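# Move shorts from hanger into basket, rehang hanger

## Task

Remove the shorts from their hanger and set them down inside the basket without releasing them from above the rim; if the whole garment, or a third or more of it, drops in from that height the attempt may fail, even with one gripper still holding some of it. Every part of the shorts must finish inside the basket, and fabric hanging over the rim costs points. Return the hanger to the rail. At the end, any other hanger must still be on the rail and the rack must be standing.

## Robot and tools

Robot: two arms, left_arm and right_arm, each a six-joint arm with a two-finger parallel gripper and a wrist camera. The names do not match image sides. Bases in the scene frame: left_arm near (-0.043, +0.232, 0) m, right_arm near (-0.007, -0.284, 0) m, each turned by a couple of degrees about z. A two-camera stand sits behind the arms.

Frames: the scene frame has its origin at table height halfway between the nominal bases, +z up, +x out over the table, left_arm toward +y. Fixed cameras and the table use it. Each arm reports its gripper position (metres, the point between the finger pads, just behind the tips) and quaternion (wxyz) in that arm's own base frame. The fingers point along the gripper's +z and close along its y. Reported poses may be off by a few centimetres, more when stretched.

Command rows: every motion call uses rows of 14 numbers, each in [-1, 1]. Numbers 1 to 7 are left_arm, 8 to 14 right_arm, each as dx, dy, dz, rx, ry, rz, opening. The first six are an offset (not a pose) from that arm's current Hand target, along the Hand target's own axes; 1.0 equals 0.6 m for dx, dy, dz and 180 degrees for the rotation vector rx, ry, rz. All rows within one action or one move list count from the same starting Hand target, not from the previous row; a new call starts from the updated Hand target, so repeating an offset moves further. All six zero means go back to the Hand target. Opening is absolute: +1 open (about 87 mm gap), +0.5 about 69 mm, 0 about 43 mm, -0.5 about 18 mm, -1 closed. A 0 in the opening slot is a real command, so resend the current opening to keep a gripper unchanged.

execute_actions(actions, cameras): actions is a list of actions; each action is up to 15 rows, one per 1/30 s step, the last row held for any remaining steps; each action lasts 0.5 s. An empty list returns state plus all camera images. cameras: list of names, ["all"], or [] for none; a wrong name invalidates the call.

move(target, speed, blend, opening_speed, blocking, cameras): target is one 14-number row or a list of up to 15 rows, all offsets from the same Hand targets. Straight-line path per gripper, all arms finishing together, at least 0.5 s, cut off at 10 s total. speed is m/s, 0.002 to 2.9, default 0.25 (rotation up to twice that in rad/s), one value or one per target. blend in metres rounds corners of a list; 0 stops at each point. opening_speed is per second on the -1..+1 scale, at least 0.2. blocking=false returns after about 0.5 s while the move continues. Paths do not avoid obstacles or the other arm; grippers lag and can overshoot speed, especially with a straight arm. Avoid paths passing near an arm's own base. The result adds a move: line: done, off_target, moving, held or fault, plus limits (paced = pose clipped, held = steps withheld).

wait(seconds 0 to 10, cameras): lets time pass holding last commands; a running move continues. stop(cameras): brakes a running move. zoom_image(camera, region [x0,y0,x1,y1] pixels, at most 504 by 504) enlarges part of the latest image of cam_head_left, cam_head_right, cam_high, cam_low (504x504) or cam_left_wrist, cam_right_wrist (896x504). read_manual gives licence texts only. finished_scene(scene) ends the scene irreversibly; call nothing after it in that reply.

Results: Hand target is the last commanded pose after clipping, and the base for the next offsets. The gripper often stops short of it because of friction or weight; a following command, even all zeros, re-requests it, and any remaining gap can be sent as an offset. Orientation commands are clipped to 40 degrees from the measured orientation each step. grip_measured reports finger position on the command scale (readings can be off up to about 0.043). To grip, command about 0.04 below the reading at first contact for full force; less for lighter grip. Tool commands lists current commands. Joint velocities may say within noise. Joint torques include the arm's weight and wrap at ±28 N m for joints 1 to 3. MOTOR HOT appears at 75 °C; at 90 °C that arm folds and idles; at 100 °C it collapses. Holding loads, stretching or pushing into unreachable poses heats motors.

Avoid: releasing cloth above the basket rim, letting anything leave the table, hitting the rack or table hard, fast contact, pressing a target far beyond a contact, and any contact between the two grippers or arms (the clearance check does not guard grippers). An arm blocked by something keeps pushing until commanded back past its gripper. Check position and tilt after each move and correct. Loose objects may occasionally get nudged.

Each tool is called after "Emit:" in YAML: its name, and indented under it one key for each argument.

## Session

Emit:
execute_actions:
  actions: []

Emit:
zoom_image:
  camera: "cam_high"
  region: [60, 0, 300, 160]

Emit:
zoom_image:
  camera: "cam_low"
  region: [150, 40, 430, 390]

Scene clock: 0.00 s.
left_arm: end_effector_position=(+0.1464, +0.0000, +0.0785) grip_measured=+1.000 end_effector_quat_wxyz=(+0.383, +0.000, +0.924, +0.000) | right_arm: end_effector_position=(+0.1464, +0.0000, +0.0785) grip_measured=+0.969 end_effector_quat_wxyz=(+0.383, +0.000, +0.924, +0.000)
Joint positions: left_arm=[0 0.283 0.438 -0.94 0 0 1] | right_arm=[0 0.283 0.438 -0.94 0 0 0.984]
Joint velocities: within noise
Joint torques (N m): no reading
Heat: left arm: 41 °C; right arm: 43 °C.
Hand target: left_arm +0.1459, +0.0000, +0.0798; +0.382, +0.000, +0.924, +0.000 | right_arm +0.1468, +0.0000, +0.0807; +0.385, +0.000, +0.923, +0.000
Tool commands: left_gripper/opening=+1.0 right_gripper/opening=+1.0

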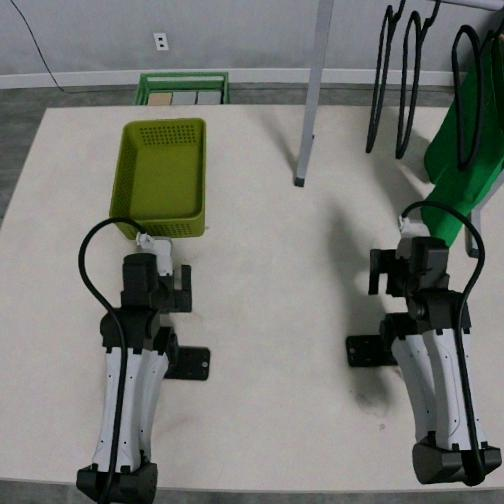

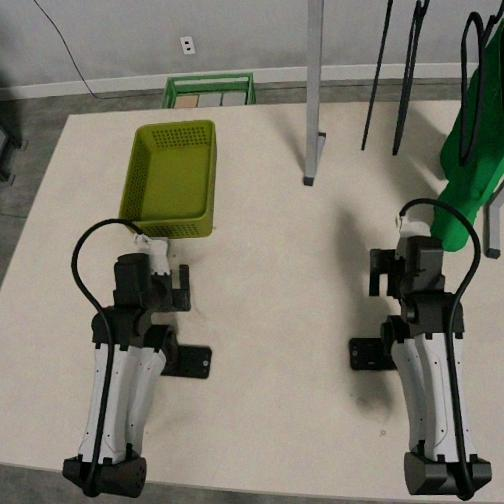

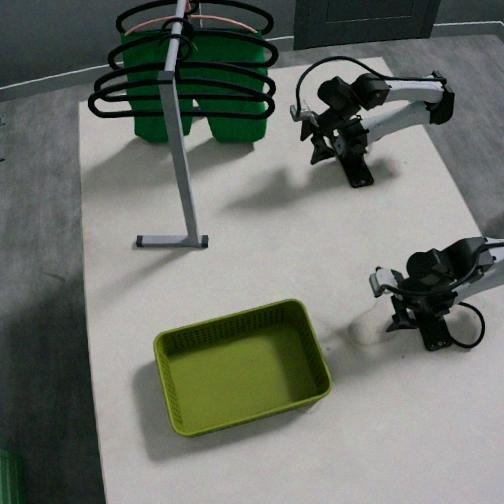

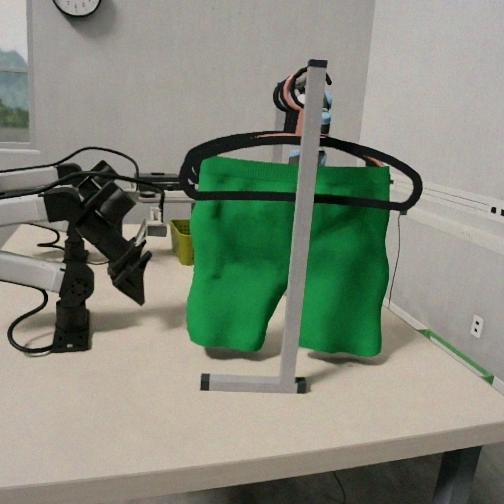

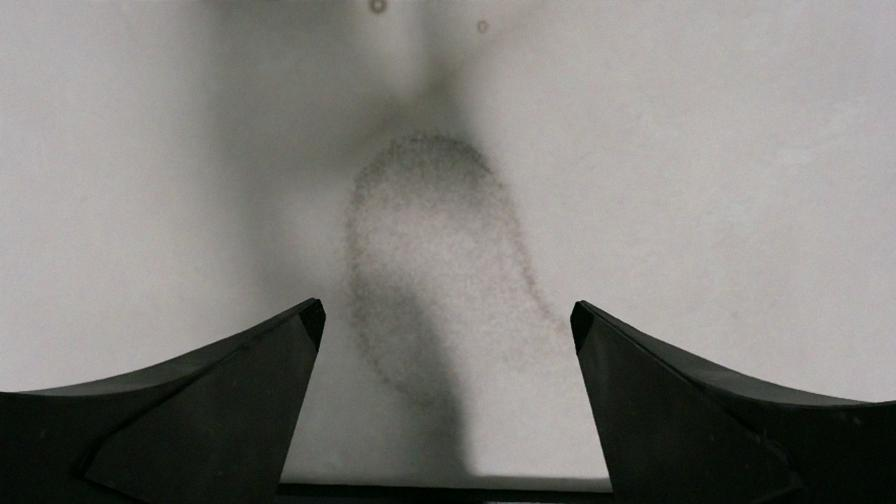

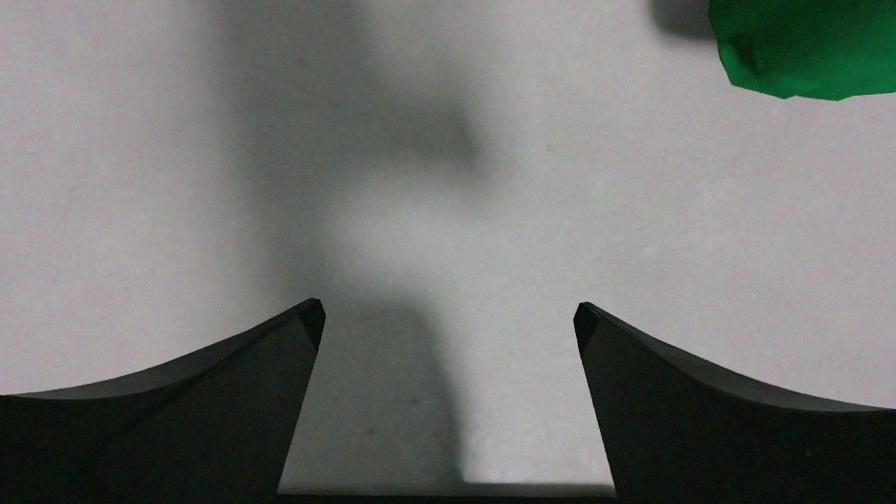

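Scaled by 2.100 from the camera's 504x504 image, which has a finer 720x720 frame.

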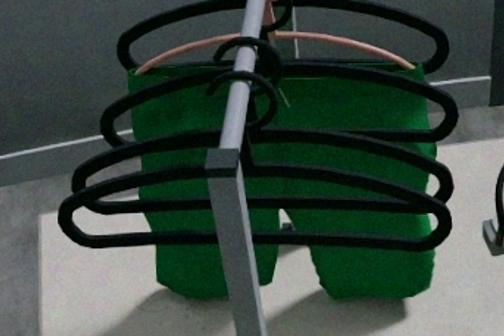

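Scaled by 1.440 from the camera's 504x504 image, which has a finer 720x720 frame.

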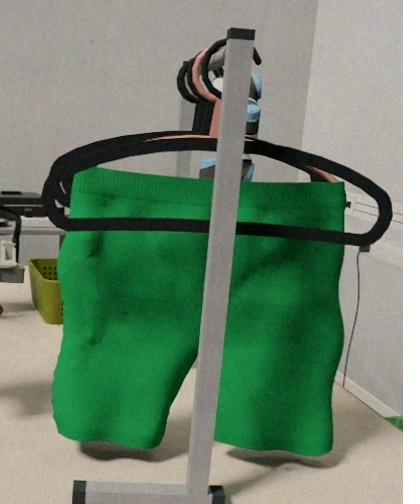

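Emit:
move:
  target:
    - [-0.5122,-0.1667,-0.0790,0.0873,-0.2210,0.0408,1, -0.5107,0,-0.2873,0,-0.0817,0,-0.2]
    - [-0.4177,-0.5833,-0.1730,0.2566,-0.2083,0.1199,1, -0.6992,-0.2417,-0.2862,0.075,-0.1907,0.0389,-0.2]
    - [-0.3229,-0.8,-0.1963,0.3077,-0.2017,0.1438,1, -0.6992,-0.2417,-0.2862,0.075,-0.1907,0.0389,-0.2]
  speed: 0.3
  blend: [0.04,0.04,0]
  cameras: ["cam_left_wrist","cam_right_wrist","cam_low"]

Scene clock: 19.37 s.
left_arm: end_effector_position=(+0.1954, -0.4767, +0.2873) grip_measured=+1.000 end_effector_quat_wxyz=(+0.573, +0.377, +0.644, -0.338) | right_arm: end_effector_position=(+0.3180, -0.1438, +0.4928) grip_measured=-0.200 end_effector_quat_wxyz=(+0.627, +0.101, +0.768, -0.086)
Joint positions: left_arm=[-1.24 1.58 1.261 0.202 -0.176 -0.023 1] | right_arm=[-0.561 1.406 2.149 -0.952 -0.289 -0.066 0.4]
Joint torques (N m): left_arm=[0.12 -6.61 10.29 1.96 -0.27 0.04] | right_arm=[-0.42 -1.96 6.54 2.1 -0.14 0.2]
Heat: left arm: 45 °C; right arm: 46 °C.
Hand target: left_arm +0.1998, -0.4800, +0.2998; +0.585, +0.369, +0.638, -0.338 | right_arm +0.3200, -0.1450, +0.4996; +0.636, +0.100, +0.761, -0.084
Off the commanded pose: left_arm 0.014 m, 2 deg | right_arm 0.007 m, 1 deg.
move: off_target (left_arm)
Images, in order (width x height): cam_low 504x504, cam_left_wrist 896x504, cam_right_wrist 896x504.

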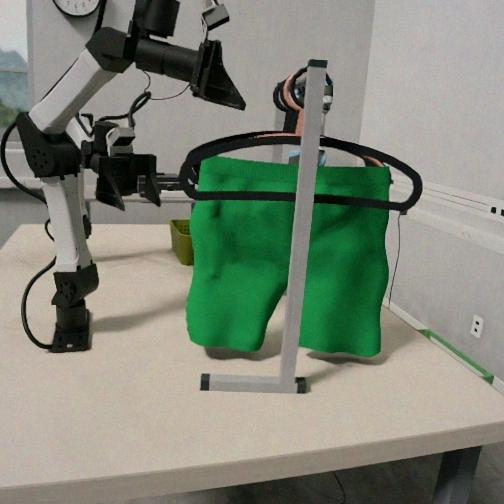

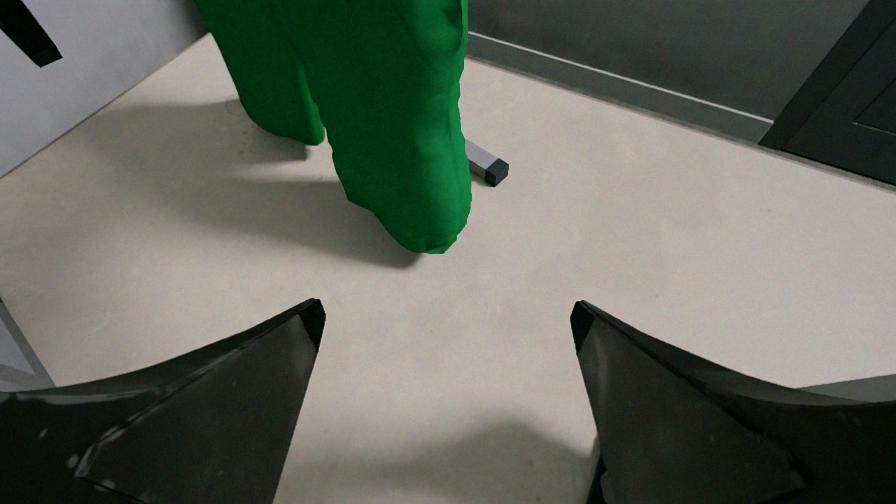

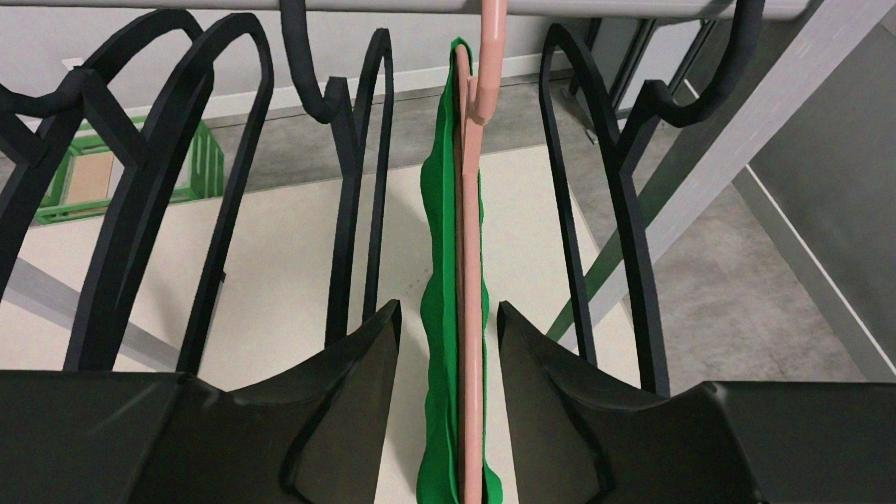

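Emit:
move:
  target:
    - [0.0088,0,0.1848,0,-0.0556,0,1, 0.0502,-0.0208,0.1445,0,0,0,-0.2]
    - [0.0088,0,0.1848,0,-0.0556,0,1, 0.0693,-0.0208,0.2403,0,0,0,-0.2]
  speed: 0.15
  blend: [0.01,0]
  cameras: ["cam_left_wrist","cam_right_wrist","cam_low"]

Scene clock: 54.07 s.
left_arm: end_effector_position=(+0.2517, -0.5704, +0.2773) grip_measured=+1.000 end_effector_quat_wxyz=(+0.632, +0.335, +0.595, -0.365) | right_arm: end_effector_position=(+0.4426, -0.1914, +0.4358) grip_measured=-0.200 end_effector_quat_wxyz=(+0.639, +0.094, +0.759, -0.085)
Joint positions: left_arm=[-1.201 1.987 1.537 0.517 -0.164 0 1] | right_arm=[-0.486 1.639 2 -0.535 -0.226 -0.049 0.4]
Joint torques (N m): left_arm=[0.64 -9.48 10.15 1.89 0.05 0.12] | right_arm=[0.81 -4.82 7.75 1.95 0.13 0.2]
Heat: left arm: 49 °C; right arm: 50 °C.
Hand target: left_arm +0.2547, -0.5753, +0.2852; +0.639, +0.338, +0.585, -0.369 | right_arm +0.4468, -0.1918, +0.4332; +0.636, +0.100, +0.761, -0.084
Off the commanded pose: left_arm 0.010 m, 2 deg | right_arm 0.005 m, 1 deg.
move: done
Images, in order (width x height): cam_low 504x504, cam_left_wrist 896x504, cam_right_wrist 896x504.

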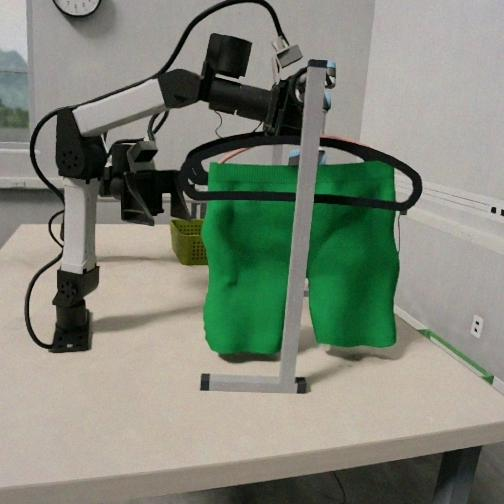

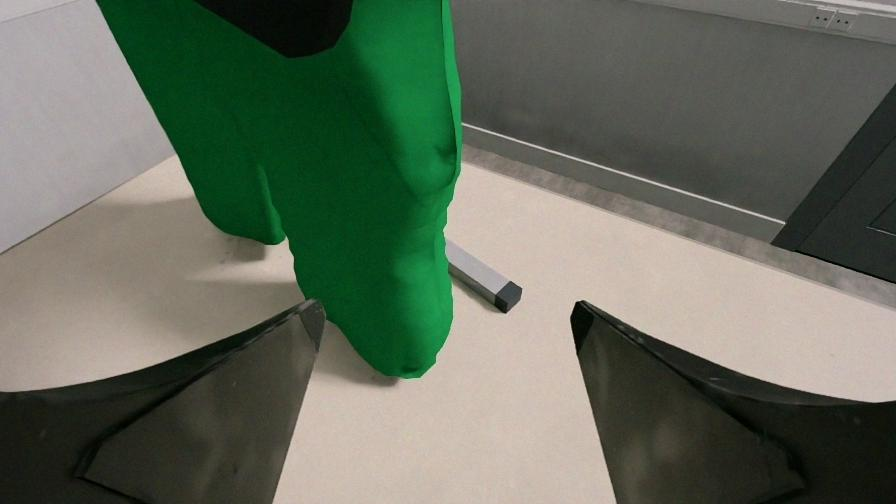

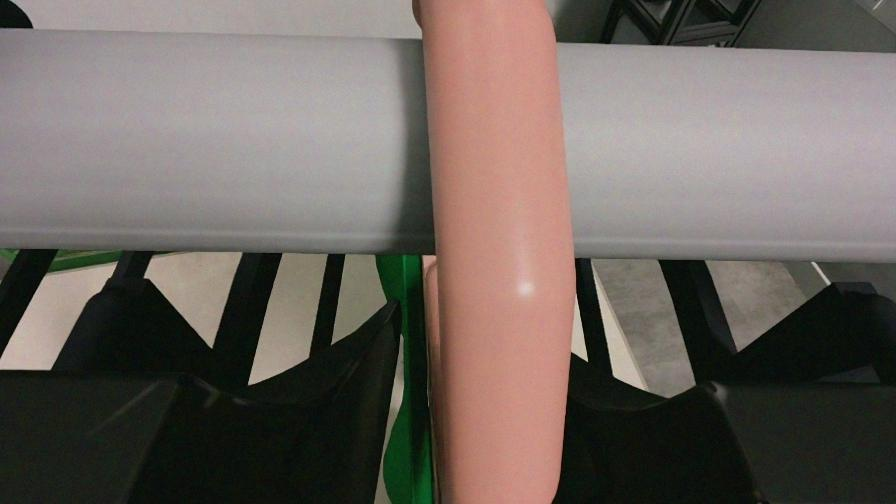

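Emit:
move:
  target:
    - [0.0228,0,0.1653,0,0,0,1, 0.0045,0,-0.0246,0,0,0,-0.2]
    - [0.0228,0,0.1653,0,0,0,1, 0.0045,0,-0.0246,0,0,0,-0.82]
  speed: 0.15
  opening_speed: 1.0
  cameras: ["cam_left_wrist","cam_right_wrist","cam_low"]

Scene clock: 90.93 s.
left_arm: end_effector_position=(+0.3022, -0.6589, +0.2830) grip_measured=+1.000 end_effector_quat_wxyz=(+0.640, +0.329, +0.587, -0.370) | right_arm: end_effector_position=(+0.4389, -0.1896, +0.4320) grip_measured=-0.788 end_effector_quat_wxyz=(+0.637, +0.095, +0.760, -0.085)
Joint positions: left_arm=[-1.174 2.443 2.272 0.266 -0.137 0 1] | right_arm=[-0.486 1.618 1.965 -0.526 -0.225 -0.048 0.106]
Joint torques (N m): left_arm=[0.58 -12.26 10.33 1.63 0.05 0.1] | right_arm=[-0.16 -7.61 5.71 1.87 0.01 0.17]
Heat: left arm: 52 °C; right arm: 51 °C.
Hand target: left_arm +0.3048, -0.6619, +0.2799; +0.639, +0.338, +0.585, -0.368 | right_arm +0.4324, -0.1880, +0.4331; +0.636, +0.100, +0.761, -0.084
Off the commanded pose: left_arm 0.005 m, 1 deg | right_arm 0.007 m, 1 deg.
move: done
Images, in order (width x height): cam_low 504x504, cam_left_wrist 896x504, cam_right_wrist 896x504.

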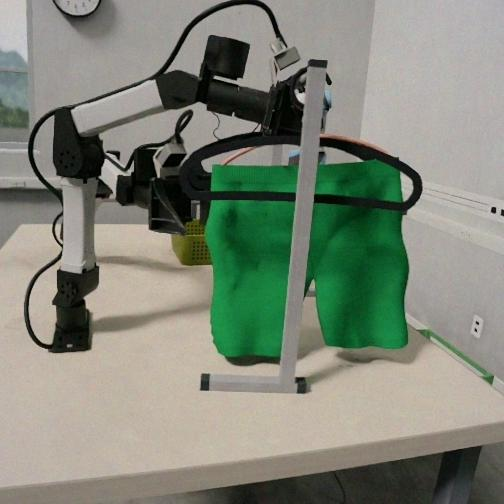

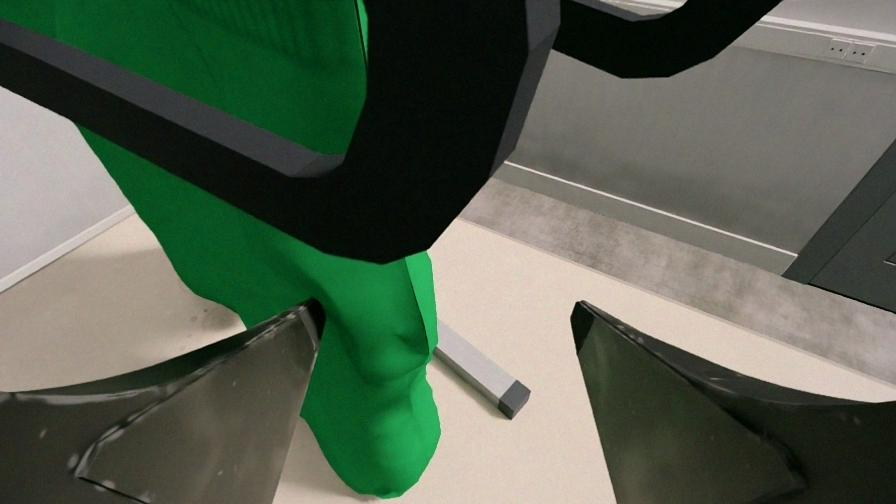

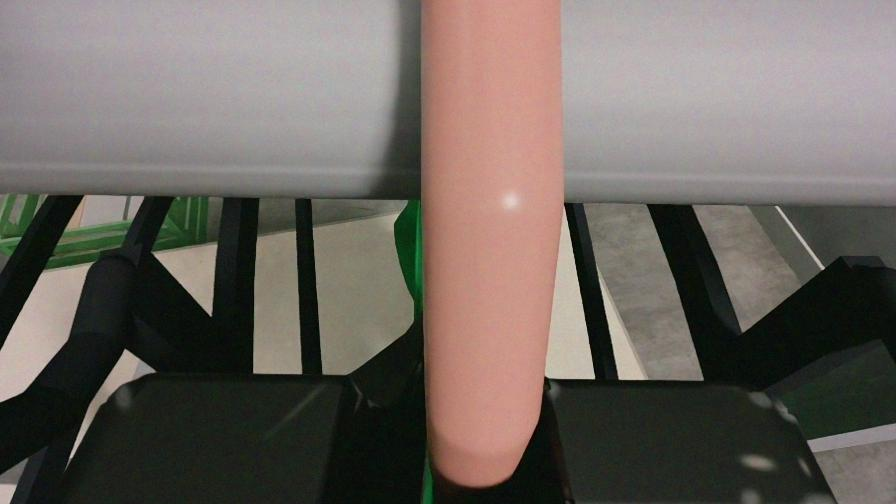

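Emit:
move:
  target:
    - [0.0513,0,0.0122,0,0,0,1,0,0,0,0,0,0,-0.82]
    - [0.0513,0,0.0122,0,0,0,-1,0,0,0,0,0,0,-0.82]
  speed: 0.12
  opening_speed: 1.5
  cameras: ["cam_left_wrist"]

Scene clock: 136.20 s.
left_arm: end_effector_position=(+0.3096, -0.6668, +0.2517) grip_measured=-0.939 end_effector_quat_wxyz=(+0.637, +0.331, +0.591, -0.366) | right_arm: end_effector_position=(+0.4389, -0.1896, +0.4320) grip_measured=-0.788 end_effector_quat_wxyz=(+0.637, +0.095, +0.760, -0.085)
Joint positions: left_arm=[-1.169 2.504 2.272 0.313 -0.136 0 0.03] | right_arm=[-0.486 1.618 1.965 -0.526 -0.225 -0.048 0.106]
Joint torques (N m): left_arm=[0.31 -12.86 9.31 1.87 0.06 0.1] | right_arm=[-0.14 -7.61 5.7 1.88 0 0.17]
Heat: left arm: 62 °C; right arm: 51 °C.
Hand target: left_arm +0.3099, -0.6705, +0.2499; +0.639, +0.338, +0.585, -0.368 | right_arm +0.4324, -0.1879, +0.4331; +0.636, +0.100, +0.761, -0.084
Off the commanded pose: left_arm 0.004 m, 1 deg | right_arm 0.007 m, 1 deg.
move: done
Images, in order (width x height): cam_left_wrist 896x504.

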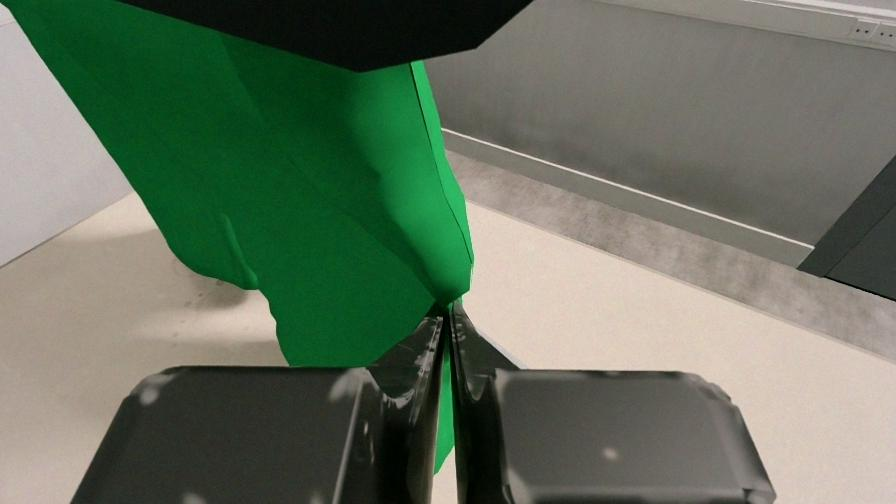

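Emit:
move:
  target: [0.128,-0.0628,-0.0663,0,0,0,-1,0,0,0,0,0.044,0,-0.82]
  speed: 0.12
  cameras: ["cam_left_wrist","cam_high","cam_low"]

Scene clock: 142.07 s.
left_arm: end_effector_position=(+0.2604, -0.6650, +0.1438) grip_measured=-0.939 end_effector_quat_wxyz=(+0.623, +0.349, +0.598, -0.365) | right_arm: end_effector_position=(+0.4301, -0.1868, +0.4327) grip_measured=-0.789 end_effector_quat_wxyz=(+0.584, +0.108, +0.802, -0.071)
Joint positions: left_arm=[-1.243 2.504 1.874 0.672 -0.185 0.005 0.03] | right_arm=[-0.486 1.751 2.287 -0.857 -0.218 -0.06 0.105]
Joint torques (N m): left_arm=[0.03 -17.16 6.26 2.04 -0.21 0.11] | right_arm=[0.61 -5.18 8.08 1.89 0.09 0.02]
Heat: left arm: 65 °C; right arm: 51 °C.
Hand target: left_arm +0.2609, -0.6608, +0.1700; +0.639, +0.338, +0.585, -0.368 | right_arm +0.4324, -0.1880, +0.4330; +0.582, +0.105, +0.803, -0.077
Off the commanded pose: left_arm 0.026 m, 3 deg | right_arm 0.003 m, 1 deg.
move: off_target (left_arm)
Images, in order (width x height): cam_high 504x504, cam_low 504x504, cam_left_wrist 896x504.

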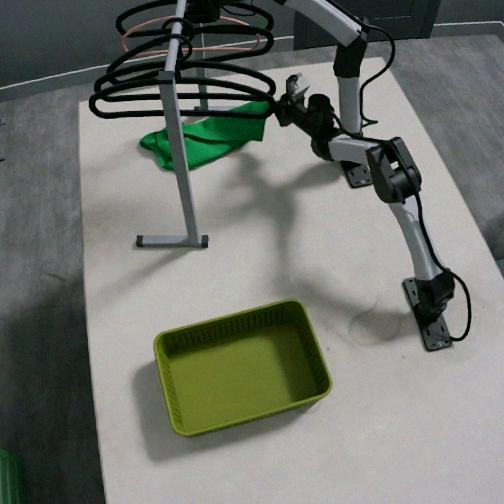

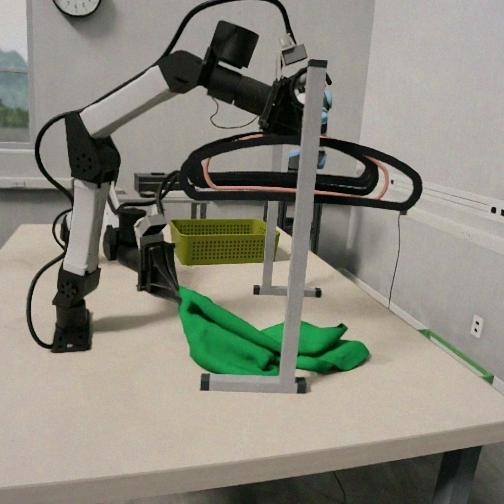

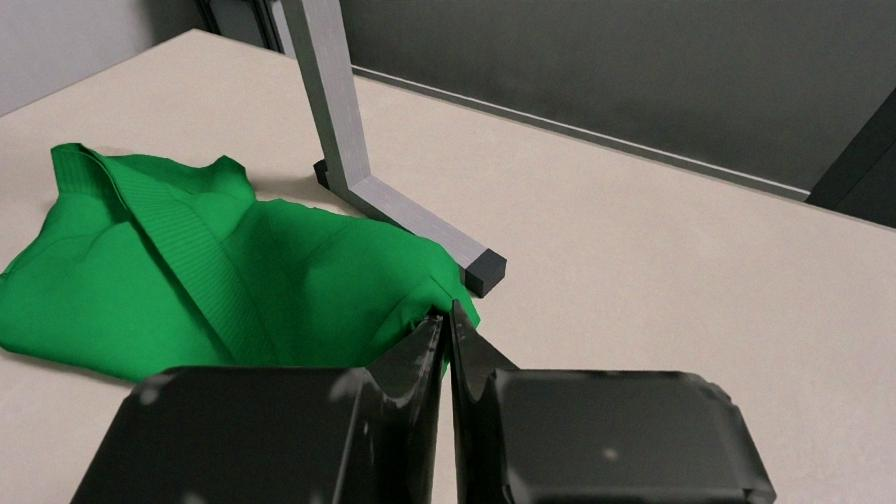

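Emit:
move:
  target:
    - [-0.1371,0.0202,-0.2286,0,0,0,-1,0,0,0,0,-0.044,0,-0.82]
    - [-0.1371,0.0202,-0.2286,0,0,0,-1,0,0,0,0,-0.044,0,-0.2]
    - [-0.515,0.1031,-0.3407,-0.083,0,0.0073,-1,-0.0345,0,-0.1342,0,-0.044,0,-0.2]
    - [-0.6029,0.3783,-0.5798,-0.166,0,0.0145,-1,-0.0345,0,-0.1342,0,-0.044,0,-0.2]
    - [-0.7072,0.6907,-0.8153,-0.3305,-0.0252,0.0435,-1,-0.0345,0,-0.1342,0,-0.044,0,-0.2]
  speed: [0.18,0.2,0.2,0.22,0.22]
  blend: [0,0,0.04,0.04,0]
  cameras: ["cam_high","cam_low","cam_head_left","cam_left_wrist"]

Scene clock: 184.03 s.
left_arm: end_effector_position=(+0.3619, +0.0021, +0.5208) grip_measured=-0.940 end_effector_quat_wxyz=(+0.738, +0.000, +0.675, +0.008) | right_arm: end_effector_position=(+0.3732, -0.1738, +0.4680) grip_measured=-0.200 end_effector_quat_wxyz=(+0.630, +0.104, +0.765, -0.082)
Joint positions: left_arm=[-0.002 1.227 1.771 -0.455 -0.012 0.012 0.03] | right_arm=[-0.548 1.507 2.065 -0.761 -0.276 -0.05 0.4]
Joint torques (N m): left_arm=[0.55 -2.61 8.99 2.3 0.05 -0.14] | right_arm=[-0.49 -5.67 7.62 1.81 -0.14 0.08]
Heat: left arm: 83 °C; right arm: 53 °C. Fold the left arm in close to its base, or ease its load, before you think long.
Hand target: left_arm +0.3572, +0.0005, +0.5501; +0.766, +0.000, +0.643, +0.000 | right_arm +0.3645, -0.1699, +0.4779; +0.636, +0.100, +0.761, -0.084
Off the commanded pose: left_arm 0.030 m, 5 deg | right_arm 0.014 m, 1 deg.
MOTOR HOT: joint 2 (shoulder) of the left arm reports 83 °C; the controller's stop level is 90 °C. To cool a motor, set the load down, stop pushing, or move to a pose that needs little force.
move: off_target (left_arm, right_arm)
Images, in order (width x height): cam_head_left 504x504, cam_high 504x504, cam_low 504x504, cam_left_wrist 896x504.

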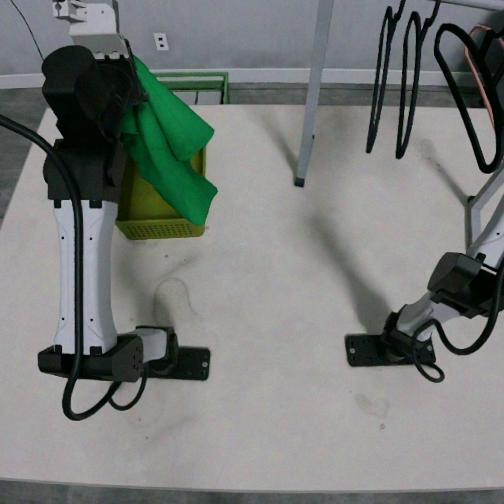

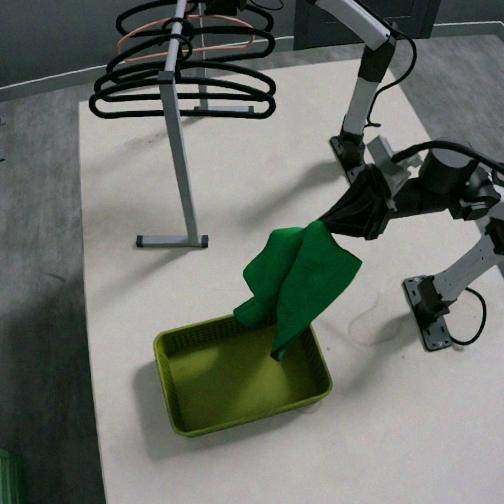

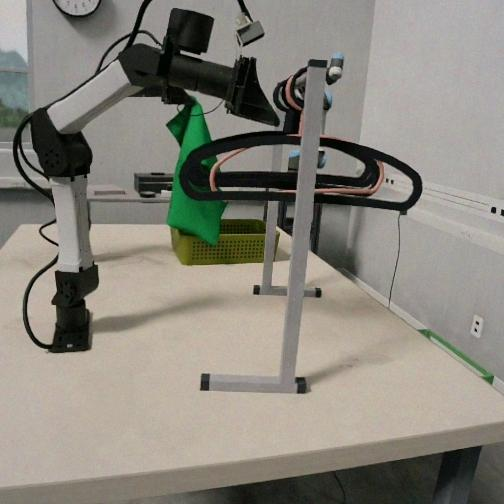

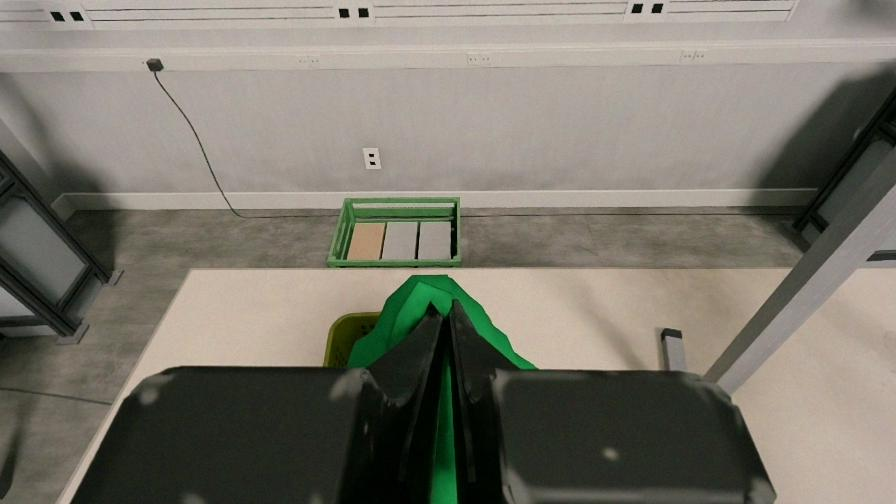

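Emit:
move:
  target:
    - [-0.0889,0.0333,0.0715,-0.0108,-0.0278,0.0024,-1,0,0,0,0,0,0,-0.2]
    - [-0.0943,0.0775,0.2332,-0.0265,-0.0833,0.0084,-1,0,0,0,0,0,0,-0.2]
    - [0.3175,0.0775,0.1691,-0.0278,0.0833,0.0012,-1,0,0,0,0,0,0,-0.2]
    - [0.6458,0.0775,0.1112,-0.0274,0.2222,-0.0048,-1,0,0,0,0,0,0,-0.2]
    - [0.7525,0.0775,0.0924,-0.0274,0.2222,-0.0048,-1,0,0,0,0,0,0,-0.2]
    - [0.7525,0.0775,0.0924,-0.0274,0.2222,-0.0048,0,0,0,0,0,0,0,-0.2]
    - [0.528,0.0775,0.1151,-0.0274,0.2222,-0.0048,0,0,0,0,0,0,0,-0.2]
  speed: [0.2,0.2,0.2,0.16,0.08,0.1,0.12]
  blend: [0.03,0.03,0.03,0.02,0,0,0]
  cameras: ["cam_high","cam_low","cam_left_wrist","cam_head_left"]

Scene clock: 209.77 s.
left_arm: end_effector_position=(+0.4819, +0.0444, +0.2338) grip_measured=+0.000 end_effector_quat_wxyz=(+0.489, -0.036, +0.872, +0.019) | right_arm: end_effector_position=(+0.3732, -0.1738, +0.4680) grip_measured=-0.200 end_effector_quat_wxyz=(+0.630, +0.104, +0.765, -0.082)
Joint positions: left_arm=[0.096 1.653 1.504 -0.4 0.013 0.006 0.5] | right_arm=[-0.548 1.507 2.065 -0.761 -0.276 -0.05 0.4]
Joint torques (N m): left_arm=[0.65 -9.21 9.81 1.58 -0.09 0] | right_arm=[-0.51 -5.68 7.61 1.8 -0.13 0.08]
Heat: left arm: 66 °C; right arm: 53 °C.
Hand target: left_arm +0.4804, +0.0470, +0.2502; +0.500, -0.037, +0.865, +0.021 | right_arm +0.3645, -0.1699, +0.4779; +0.636, +0.100, +0.761, -0.084
Off the commanded pose: left_arm 0.017 m, 1 deg | right_arm 0.014 m, 1 deg.
MOTOR HOT: cleared for the motors of the left arm.
move: off_target (left_arm, right_arm); target 6's new opening was sent with left_arm's hand 0.011 m and 1 deg from that target
Images, in order (width x height): cam_head_left 504x504, cam_high 504x504, cam_low 504x504, cam_left_wrist 896x504.

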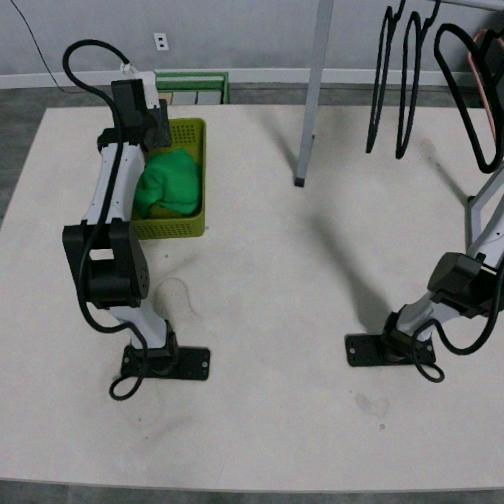

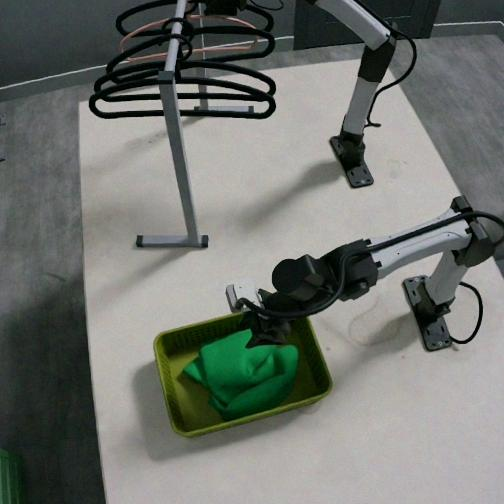

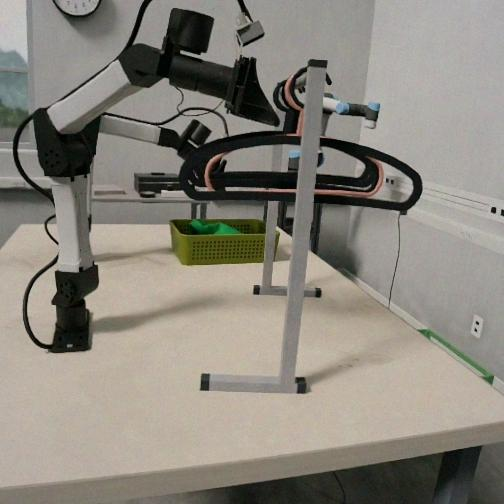

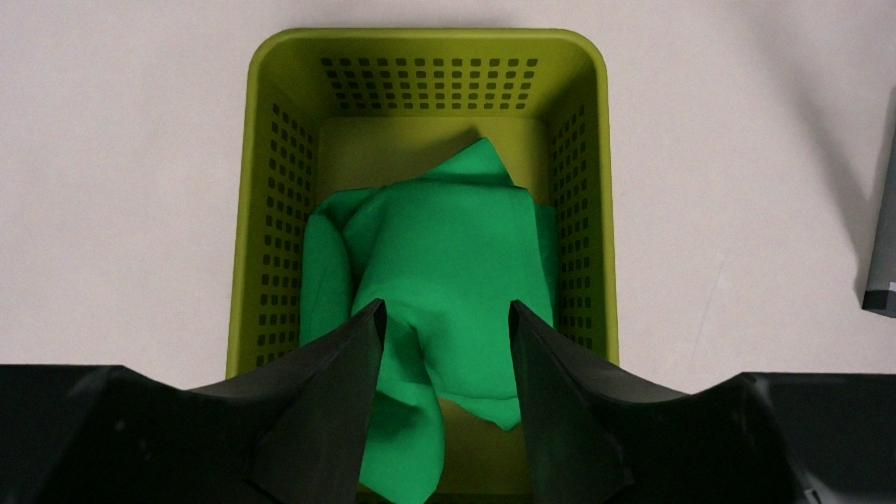

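Emit:
finished_scene:
  scene: 2

The scene is finished: the task was done.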